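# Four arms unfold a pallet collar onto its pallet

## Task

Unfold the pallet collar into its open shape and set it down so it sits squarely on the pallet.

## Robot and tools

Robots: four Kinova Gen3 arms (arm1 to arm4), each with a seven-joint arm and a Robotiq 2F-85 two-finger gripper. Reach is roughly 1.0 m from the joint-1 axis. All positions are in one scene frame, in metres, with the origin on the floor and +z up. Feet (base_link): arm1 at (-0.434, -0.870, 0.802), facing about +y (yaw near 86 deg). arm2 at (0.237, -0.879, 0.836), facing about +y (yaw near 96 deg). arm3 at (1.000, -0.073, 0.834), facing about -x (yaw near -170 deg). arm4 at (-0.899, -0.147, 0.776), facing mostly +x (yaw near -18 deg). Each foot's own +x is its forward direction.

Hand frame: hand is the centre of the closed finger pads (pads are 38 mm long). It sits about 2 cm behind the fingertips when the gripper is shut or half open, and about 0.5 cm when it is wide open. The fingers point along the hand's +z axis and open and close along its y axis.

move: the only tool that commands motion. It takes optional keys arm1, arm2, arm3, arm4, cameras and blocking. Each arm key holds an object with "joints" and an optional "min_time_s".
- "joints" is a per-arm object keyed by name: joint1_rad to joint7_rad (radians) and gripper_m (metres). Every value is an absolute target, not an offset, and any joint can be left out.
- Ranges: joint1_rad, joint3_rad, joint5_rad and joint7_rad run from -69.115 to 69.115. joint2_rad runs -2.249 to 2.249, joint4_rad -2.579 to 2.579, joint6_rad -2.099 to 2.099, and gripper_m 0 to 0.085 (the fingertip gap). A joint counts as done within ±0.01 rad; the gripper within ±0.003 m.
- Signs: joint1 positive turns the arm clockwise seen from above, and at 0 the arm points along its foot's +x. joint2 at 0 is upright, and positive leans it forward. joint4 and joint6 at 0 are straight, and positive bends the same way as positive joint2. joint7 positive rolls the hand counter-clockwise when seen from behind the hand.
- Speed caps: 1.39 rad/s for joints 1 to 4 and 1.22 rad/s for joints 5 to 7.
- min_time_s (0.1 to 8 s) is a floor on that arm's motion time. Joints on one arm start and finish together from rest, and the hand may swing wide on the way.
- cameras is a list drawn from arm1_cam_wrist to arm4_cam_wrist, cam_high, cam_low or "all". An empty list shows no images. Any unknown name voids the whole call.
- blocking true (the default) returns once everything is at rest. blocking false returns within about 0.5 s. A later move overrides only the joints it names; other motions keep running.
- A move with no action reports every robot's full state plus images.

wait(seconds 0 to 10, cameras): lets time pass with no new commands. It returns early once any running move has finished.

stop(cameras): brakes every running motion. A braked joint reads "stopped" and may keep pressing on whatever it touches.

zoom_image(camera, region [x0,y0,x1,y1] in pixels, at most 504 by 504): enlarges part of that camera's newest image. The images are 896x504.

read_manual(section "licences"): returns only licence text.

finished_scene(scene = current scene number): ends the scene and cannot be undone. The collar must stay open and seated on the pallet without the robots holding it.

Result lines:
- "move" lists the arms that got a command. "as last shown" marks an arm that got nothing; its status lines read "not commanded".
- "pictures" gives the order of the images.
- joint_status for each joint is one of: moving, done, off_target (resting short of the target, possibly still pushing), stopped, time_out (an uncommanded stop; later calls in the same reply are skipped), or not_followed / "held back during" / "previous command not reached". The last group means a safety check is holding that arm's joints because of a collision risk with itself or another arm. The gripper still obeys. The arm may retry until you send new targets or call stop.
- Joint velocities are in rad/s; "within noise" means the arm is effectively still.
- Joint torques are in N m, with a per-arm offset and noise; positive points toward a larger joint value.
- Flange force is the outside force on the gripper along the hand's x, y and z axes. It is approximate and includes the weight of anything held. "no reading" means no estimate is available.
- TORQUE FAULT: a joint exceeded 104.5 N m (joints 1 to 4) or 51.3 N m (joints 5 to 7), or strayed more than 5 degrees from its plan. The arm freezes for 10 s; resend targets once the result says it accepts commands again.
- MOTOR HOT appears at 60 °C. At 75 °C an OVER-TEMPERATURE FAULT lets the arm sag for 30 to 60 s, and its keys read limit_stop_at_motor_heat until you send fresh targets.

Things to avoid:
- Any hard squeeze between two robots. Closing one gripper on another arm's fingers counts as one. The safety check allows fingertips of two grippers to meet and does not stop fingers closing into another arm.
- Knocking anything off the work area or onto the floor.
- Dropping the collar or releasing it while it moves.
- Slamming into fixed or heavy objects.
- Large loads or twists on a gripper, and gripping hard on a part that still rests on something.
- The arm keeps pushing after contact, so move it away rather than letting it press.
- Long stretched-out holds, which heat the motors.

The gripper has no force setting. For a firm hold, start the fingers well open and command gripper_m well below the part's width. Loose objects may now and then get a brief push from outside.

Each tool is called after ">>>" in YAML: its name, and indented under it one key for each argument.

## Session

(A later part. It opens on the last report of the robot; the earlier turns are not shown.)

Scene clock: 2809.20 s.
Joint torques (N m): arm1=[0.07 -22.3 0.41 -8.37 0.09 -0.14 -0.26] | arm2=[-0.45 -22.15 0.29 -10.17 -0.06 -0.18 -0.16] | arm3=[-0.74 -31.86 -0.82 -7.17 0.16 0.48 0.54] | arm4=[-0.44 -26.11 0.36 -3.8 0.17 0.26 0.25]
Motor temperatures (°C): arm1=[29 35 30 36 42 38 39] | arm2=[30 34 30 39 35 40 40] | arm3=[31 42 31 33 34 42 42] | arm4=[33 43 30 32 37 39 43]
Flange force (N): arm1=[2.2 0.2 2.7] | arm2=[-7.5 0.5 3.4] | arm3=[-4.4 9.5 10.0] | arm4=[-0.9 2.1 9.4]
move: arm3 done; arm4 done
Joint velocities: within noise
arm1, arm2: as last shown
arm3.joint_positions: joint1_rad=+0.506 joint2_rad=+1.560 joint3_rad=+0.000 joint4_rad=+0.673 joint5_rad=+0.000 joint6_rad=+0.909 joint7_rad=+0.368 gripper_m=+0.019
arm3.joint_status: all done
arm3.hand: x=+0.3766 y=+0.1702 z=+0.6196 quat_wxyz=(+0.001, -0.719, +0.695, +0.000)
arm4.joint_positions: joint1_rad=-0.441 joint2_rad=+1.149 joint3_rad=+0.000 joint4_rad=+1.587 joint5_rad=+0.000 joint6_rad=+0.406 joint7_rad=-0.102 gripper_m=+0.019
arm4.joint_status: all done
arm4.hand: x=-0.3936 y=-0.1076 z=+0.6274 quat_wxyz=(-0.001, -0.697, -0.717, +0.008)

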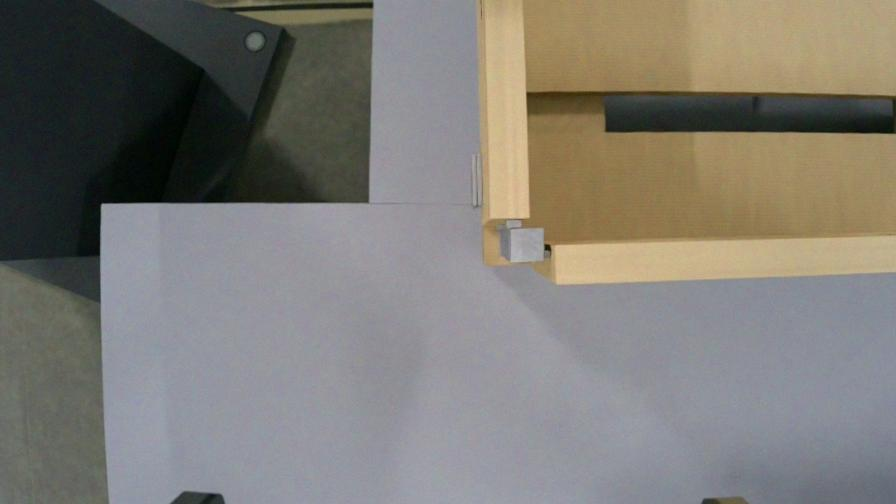

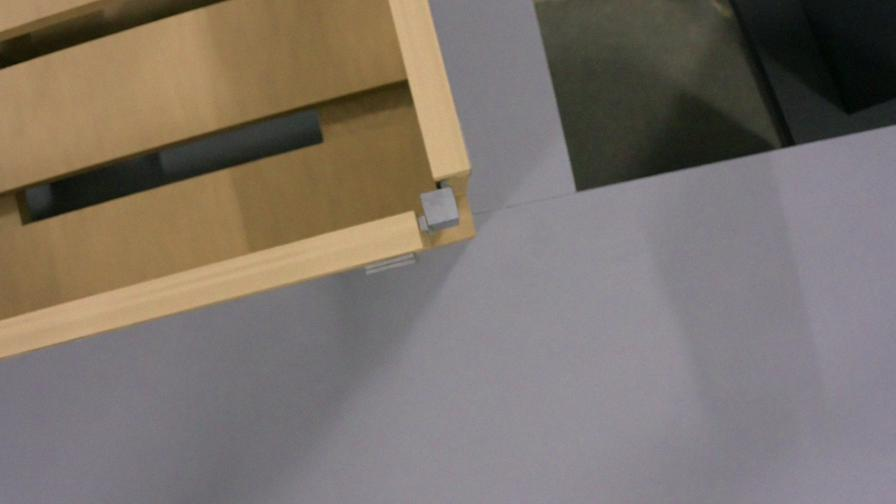

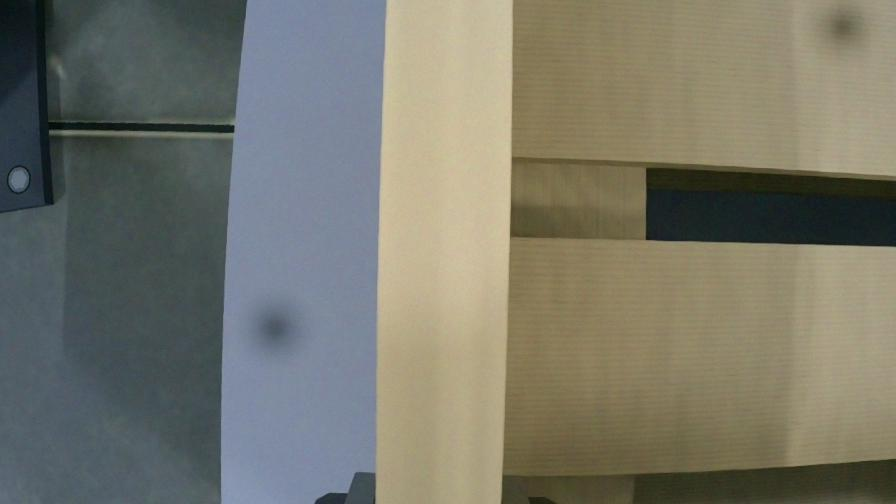

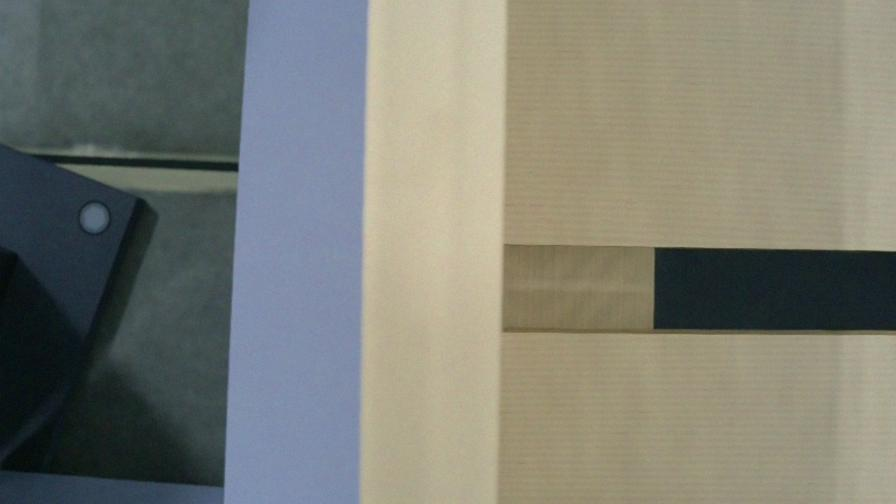

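>>> move:
  arm3: {"joints": {"joint2_rad": 1.5604, "joint4_rad": 0.6722, "gripper_m": 0.04}, "min_time_s": 1}
  arm4: {"joints": {"joint2_rad": 1.1493, "joint4_rad": 1.5864, "gripper_m": 0.04}, "min_time_s": 1}
  cameras: ["arm3_cam_wrist", "arm4_cam_wrist", "cam_low"]

Scene clock: 2820.63 s.
Joint torques (N m): arm1=[0.1 -22.29 0.35 -8.34 0.18 -0.13 -0.25] | arm2=[-0.46 -22.17 0.33 -10.17 -0.1 -0.19 -0.19] | arm3=[1.12 -28.78 -0.55 -6.31 0 0.43 0.46] | arm4=[0.7 -22.24 1.12 -2.77 -0.08 0.09 -0.17]
Motor temperatures (°C): arm1=[29 35 30 36 42 38 39] | arm2=[30 34 30 39 35 40 40] | arm3=[31 43 31 33 34 42 42] | arm4=[33 43 30 32 37 39 43]
Flange force (N): arm1=[2.3 0.1 2.6] | arm2=[-7.5 0.6 3.4] | arm3=[-1.1 8.6 4.8] | arm4=[0.6 2.7 1.6]
move: arm3 done; arm4 done
Joint velocities: within noise
arm1, arm2: as last shown
arm3.joint_positions: joint1_rad=+0.506 joint2_rad=+1.560 joint3_rad=+0.000 joint4_rad=+0.672 joint5_rad=+0.000 joint6_rad=+0.909 joint7_rad=+0.368 gripper_m=+0.040
arm3.joint_status: all done
arm3.hand: x=+0.3766 y=+0.1702 z=+0.6192 quat_wxyz=(+0.001, -0.719, +0.695, +0.000)
arm4.joint_positions: joint1_rad=-0.441 joint2_rad=+1.149 joint3_rad=+0.000 joint4_rad=+1.586 joint5_rad=+0.000 joint6_rad=+0.406 joint7_rad=-0.102 gripper_m=+0.040
arm4.joint_status: all done
arm4.hand: x=-0.3937 y=-0.1076 z=+0.6272 quat_wxyz=(-0.001, -0.697, -0.717, +0.008)

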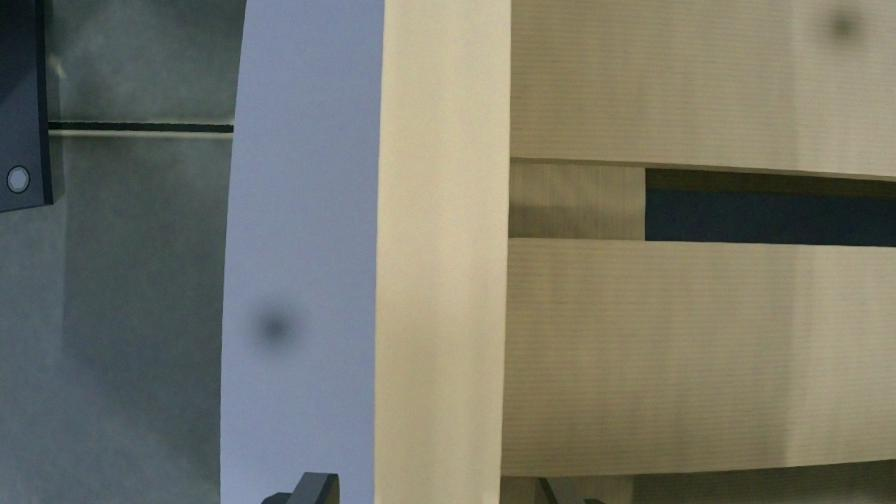

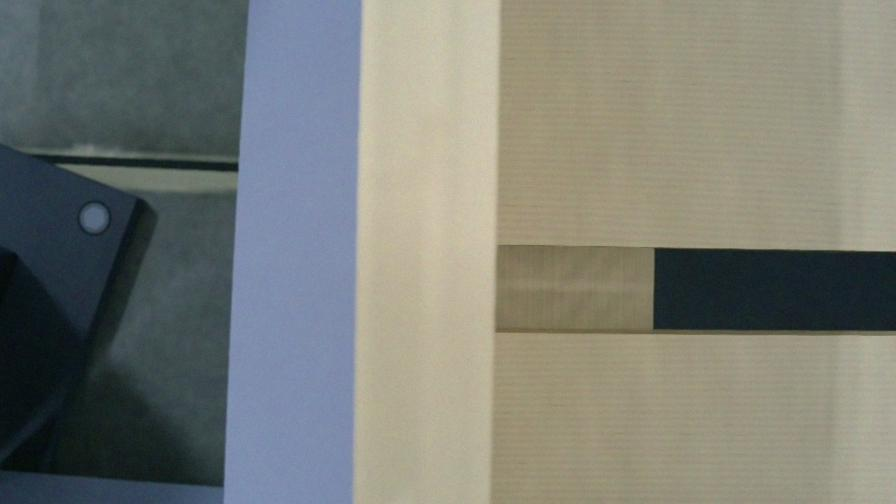

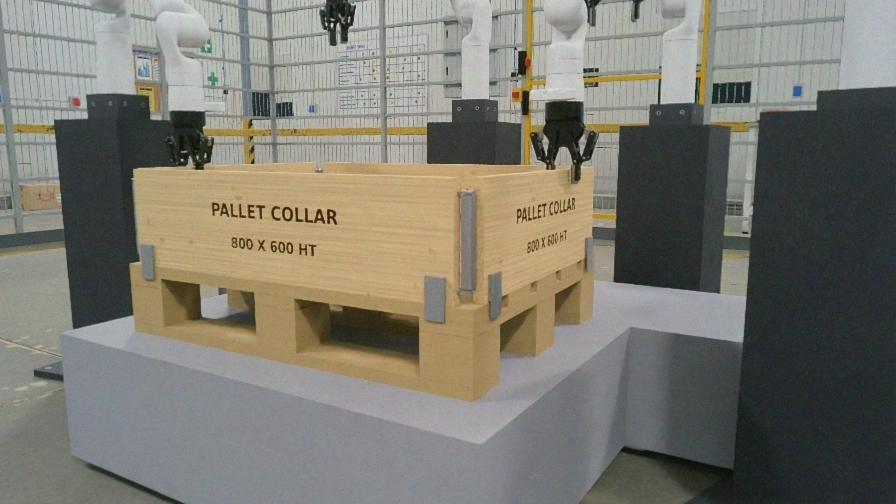

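>>> move:
  arm3: {"joints": {"joint2_rad": 1.4746, "joint4_rad": 0.7475, "joint6_rad": 0.9195}, "min_time_s": 2}
  arm4: {"joints": {"joint2_rad": 1.068, "joint4_rad": 1.6142, "joint6_rad": 0.4594}, "min_time_s": 2}

>>> move:
  arm3: {"joints": {"joint2_rad": 1.315, "joint4_rad": 0.8427, "joint6_rad": 0.9839}, "min_time_s": 2}
  arm4: {"joints": {"joint2_rad": 0.9186, "joint4_rad": 1.638, "joint6_rad": 0.585}, "min_time_s": 2}
  cameras: ["all"]

>>> zoom_image:
  camera: "cam_low"
  region: [400, 230, 620, 350]

>>> zoom_image:
  camera: "cam_low"
  region: [110, 210, 330, 330]

Scene clock: 2844.17 s.
Joint torques (N m): arm1=[0.1 -22.27 0.43 -8.41 0.12 -0.19 -0.24] | arm2=[-0.45 -22.12 0.33 -10.13 -0.08 -0.17 -0.16] | arm3=[1.04 -28.74 -0.5 -6.41 -0.01 0.41 0.44] | arm4=[0.6 -21.91 0.97 -3.12 -0.04 0.1 -0.16]
Motor temperatures (°C): arm1=[29 35 30 36 42 38 39] | arm2=[30 34 30 39 35 40 40] | arm3=[31 42 31 33 34 42 42] | arm4=[33 43 30 32 37 38 43]
Flange force (N): arm1=[2.1 0.1 2.6] | arm2=[-7.5 0.6 3.4] | arm3=[-0.8 7.6 4.0] | arm4=[0.4 3.0 1.4]
move: arm3 done; arm4 done
Joint velocities: within noise
arm1, arm2: as last shown
arm3.joint_positions: joint1_rad=+0.506 joint2_rad=+1.475 joint3_rad=+0.000 joint4_rad=+0.747 joint5_rad=+0.000 joint6_rad=+0.919 joint7_rad=+0.368 gripper_m=+0.040
arm3.joint_status: all done
arm3.hand: x=+0.3764 y=+0.1701 z=+0.6579 quat_wxyz=(+0.001, -0.719, +0.695, +0.001)
arm4.joint_positions: joint1_rad=-0.441 joint2_rad=+1.068 joint3_rad=+0.000 joint4_rad=+1.614 joint5_rad=+0.000 joint6_rad=+0.459 joint7_rad=-0.102 gripper_m=+0.040
arm4.joint_status: all done
arm4.hand: x=-0.3932 y=-0.1072 z=+0.6648 quat_wxyz=(-0.001, -0.697, -0.717, +0.008)
pictures: none

Scene clock: 2846.47 s.
Joint torques (N m): arm1=[0.07 -22.28 0.37 -8.35 0.14 -0.18 -0.23] | arm2=[-0.48 -22.14 0.34 -10.18 -0.08 -0.2 -0.23] | arm3=[1.05 -28.52 -0.55 -6.68 -0.01 0.41 0.45] | arm4=[0.69 -21.29 0.95 -4.2 -0.06 0.14 -0.17]
Motor temperatures (°C): arm1=[29 35 30 36 42 38 39] | arm2=[30 34 30 39 35 40 40] | arm3=[30 42 31 33 34 42 42] | arm4=[33 43 30 32 37 38 43]
Flange force (N): arm1=[2.3 0.1 2.5] | arm2=[-7.6 0.7 3.4] | arm3=[-0.8 7.6 3.1] | arm4=[0.6 2.7 1.1]
move: arm3 done; arm4 done
Joint velocities: within noise
arm1.joint_positions: joint1_rad=-0.071 joint2_rad=+0.671 joint3_rad=+0.000 joint4_rad=+1.416 joint5_rad=+0.000 joint6_rad=+1.055 joint7_rad=-1.571 gripper_m=+0.085
arm1.joint_status: not commanded
arm1.hand: x=-0.4092 y=-0.3356 z=+0.9529 quat_wxyz=(+0.005, -0.706, -0.708, +0.001)
arm2.joint_positions: joint1_rad=+0.290 joint2_rad=+0.729 joint3_rad=+0.000 joint4_rad=+1.315 joint5_rad=+0.000 joint6_rad=+1.097 joint7_rad=-1.571 gripper_m=+0.042
arm2.joint_status: not commanded
arm2.hand: x=+0.3698 y=-0.3348 z=+0.9807 quat_wxyz=(+0.004, -0.772, -0.635, +0.002)
arm3.joint_positions: joint1_rad=+0.506 joint2_rad=+1.315 joint3_rad=+0.000 joint4_rad=+0.843 joint5_rad=+0.000 joint6_rad=+0.984 joint7_rad=+0.368 gripper_m=+0.040
arm3.joint_status: all done
arm3.hand: x=+0.3764 y=+0.1700 z=+0.7404 quat_wxyz=(+0.001, -0.719, +0.695, +0.000)
arm4.joint_positions: joint1_rad=-0.441 joint2_rad=+0.919 joint3_rad=+0.000 joint4_rad=+1.638 joint5_rad=+0.000 joint6_rad=+0.585 joint7_rad=-0.102 gripper_m=+0.040
arm4.joint_status: all done
arm4.hand: x=-0.3926 y=-0.1063 z=+0.7371 quat_wxyz=(-0.001, -0.697, -0.717, +0.008)
pictures: arm1_cam_wrist, arm2_cam_wrist, arm3_cam_wrist, arm4_cam_wrist, cam_high, cam_low

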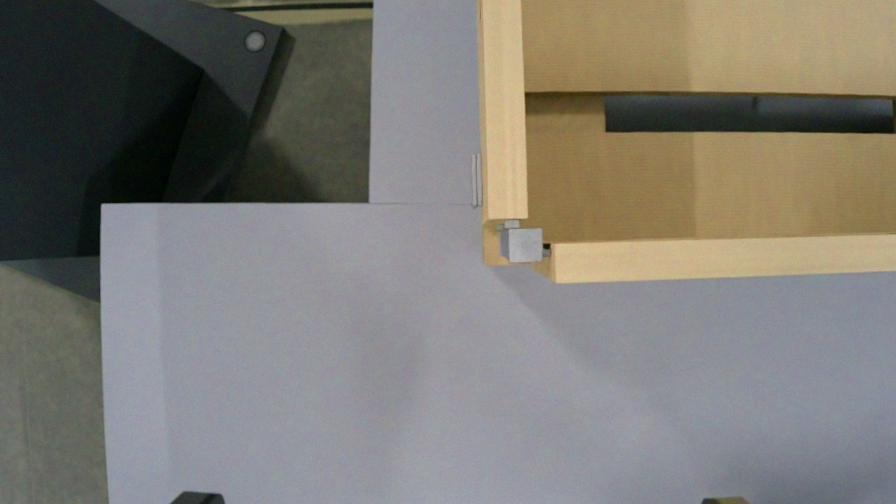

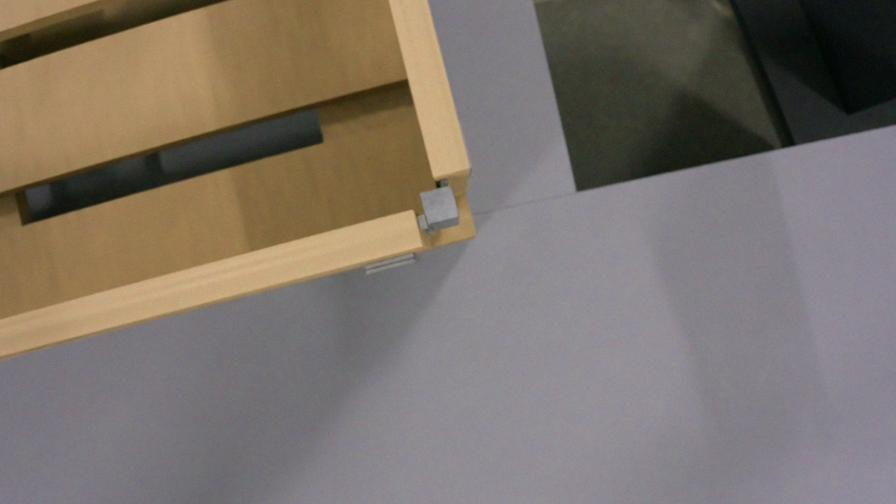

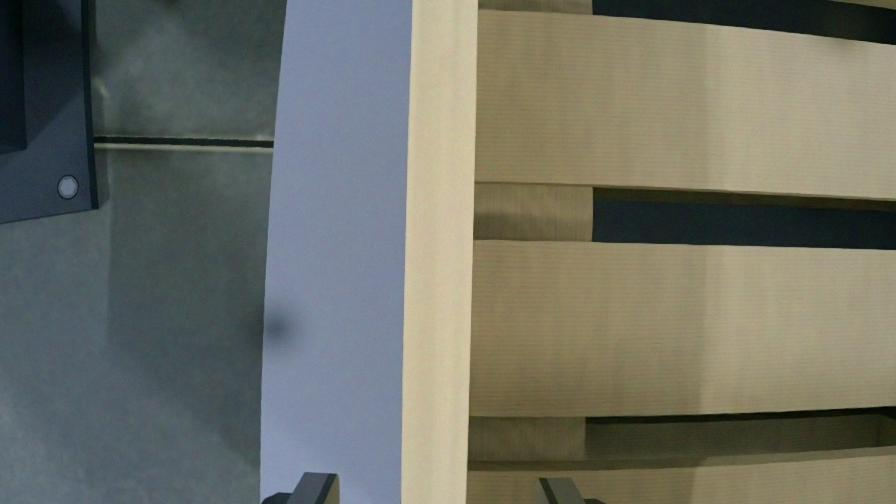

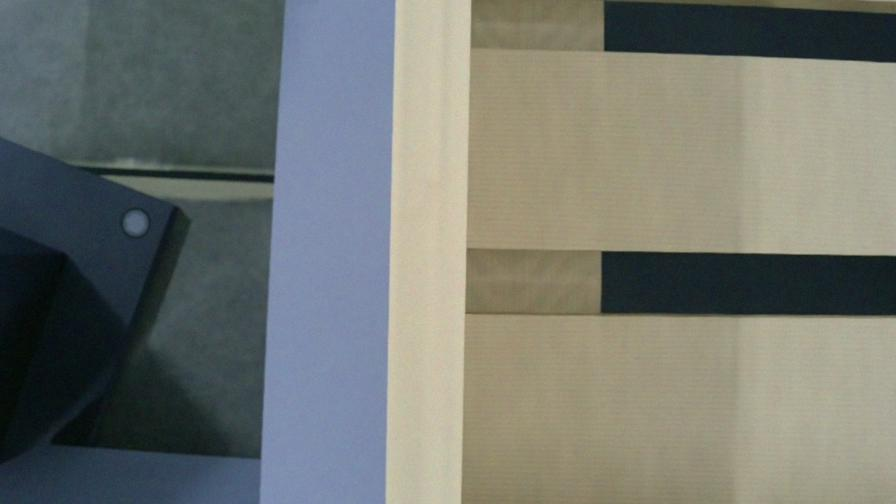

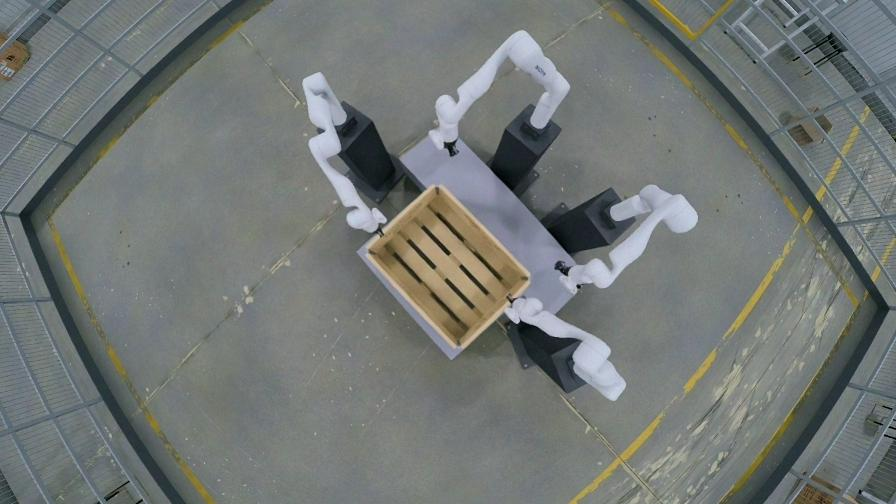

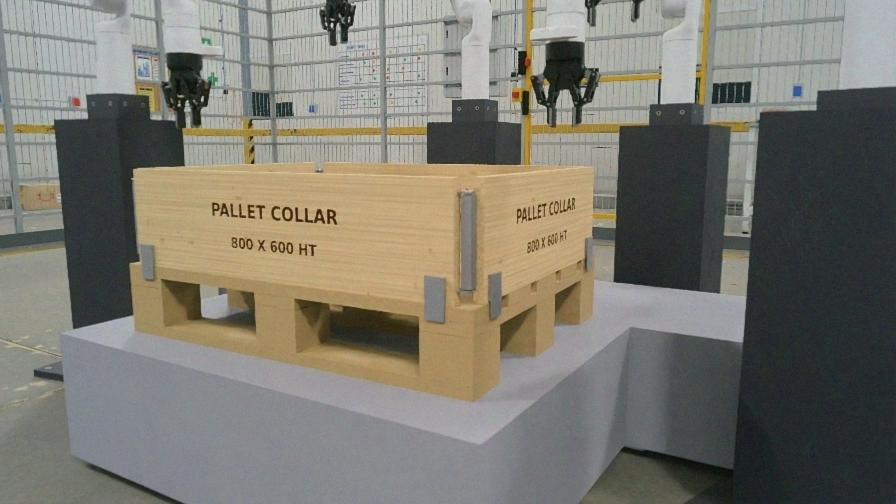

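Scaled by 2.291 from the camera's image (finer frame: 1280x720).

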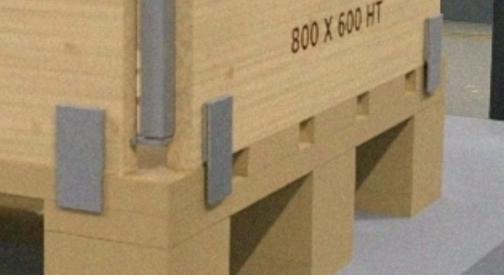

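Scaled by 2.291 from the camera's image (finer frame: 1280x720).

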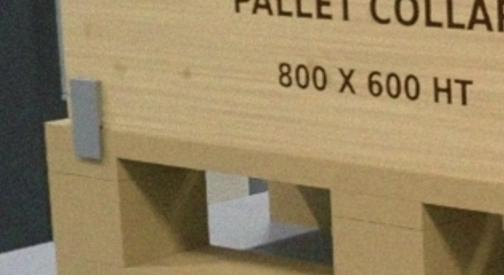

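>>> move:
  arm1: {"joints": {"joint1_rad": -0.12, "joint2_rad": 0.6, "joint6_rad": 1.1258}, "min_time_s": 1.5}
  arm2: {"joints": {"joint2_rad": 0.64, "joint6_rad": 1.186}, "min_time_s": 1.5}
  cameras: ["arm1_cam_wrist", "arm2_cam_wrist"]

Scene clock: 2885.47 s.
Joint torques (N m): arm1=[0.08 -21.4 0.38 -8.68 0.13 -0.17 -0.22] | arm2=[-0.5 -21.13 0.25 -10.48 -0.06 -0.2 -0.18] | arm3=[1.05 -28.51 -0.56 -6.71 -0.01 0.44 0.45] | arm4=[0.7 -21.35 0.99 -4.19 -0.1 0.12 -0.15]
Motor temperatures (°C): arm1=[29 35 30 36 42 38 39] | arm2=[30 34 30 39 35 40 40] | arm3=[30 42 31 32 34 42 42] | arm4=[33 43 30 32 37 38 43]
Flange force (N): arm1=[2.3 0.1 2.4] | arm2=[-7.0 0.7 4.0] | arm3=[-0.7 7.4 3.1] | arm4=[0.6 2.8 1.2]
move: arm1 done; arm2 done
Joint velocities: within noise
arm1.joint_positions: joint1_rad=-0.120 joint2_rad=+0.600 joint3_rad=+0.000 joint4_rad=+1.416 joint5_rad=+0.000 joint6_rad=+1.126 joint7_rad=-1.571 gripper_m=+0.085
arm1.joint_status: all done
arm1.hand: x=-0.4344 y=-0.3489 z=+0.9906 quat_wxyz=(+0.005, -0.689, -0.725, +0.001)
arm2.joint_positions: joint1_rad=+0.290 joint2_rad=+0.640 joint3_rad=+0.000 joint4_rad=+1.315 joint5_rad=+0.000 joint6_rad=+1.186 joint7_rad=-1.571 gripper_m=+0.042
arm2.joint_status: all done
arm2.hand: x=+0.3668 y=-0.3519 z=+1.0298 quat_wxyz=(+0.004, -0.772, -0.635, +0.002)
arm3, arm4: as last shown

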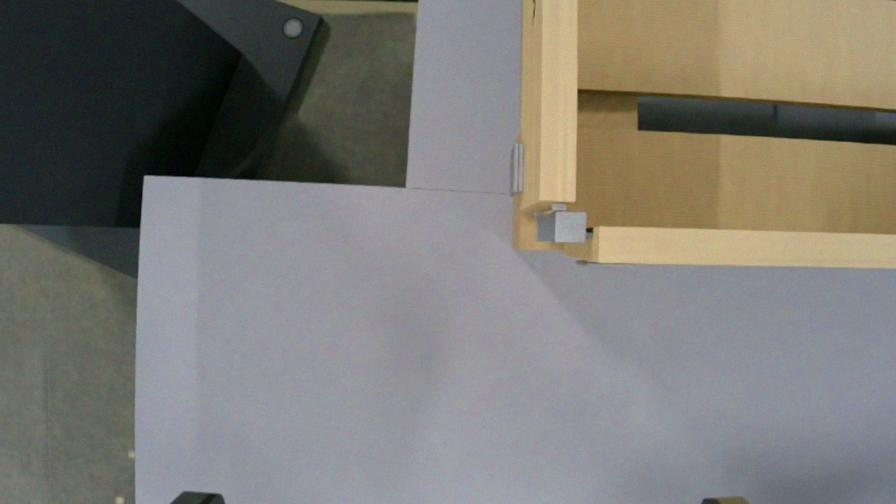

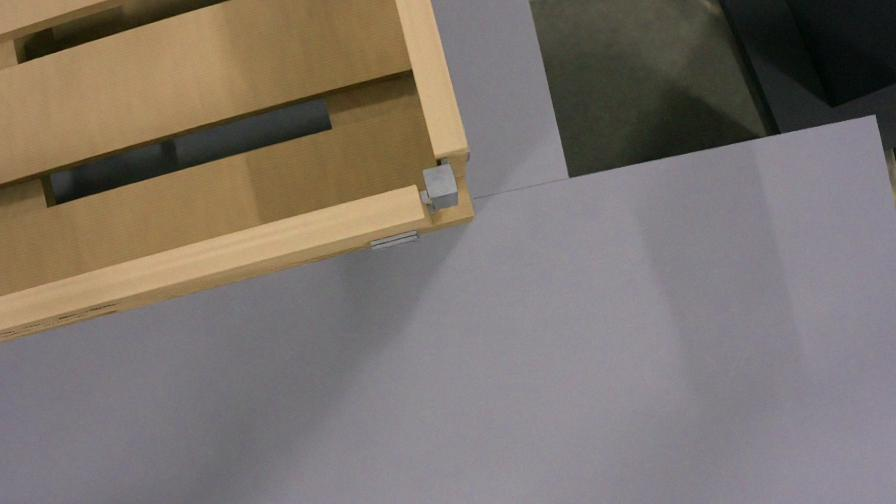

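>>> finished_scene:
  scene: 1

The scene is finished: the task was done.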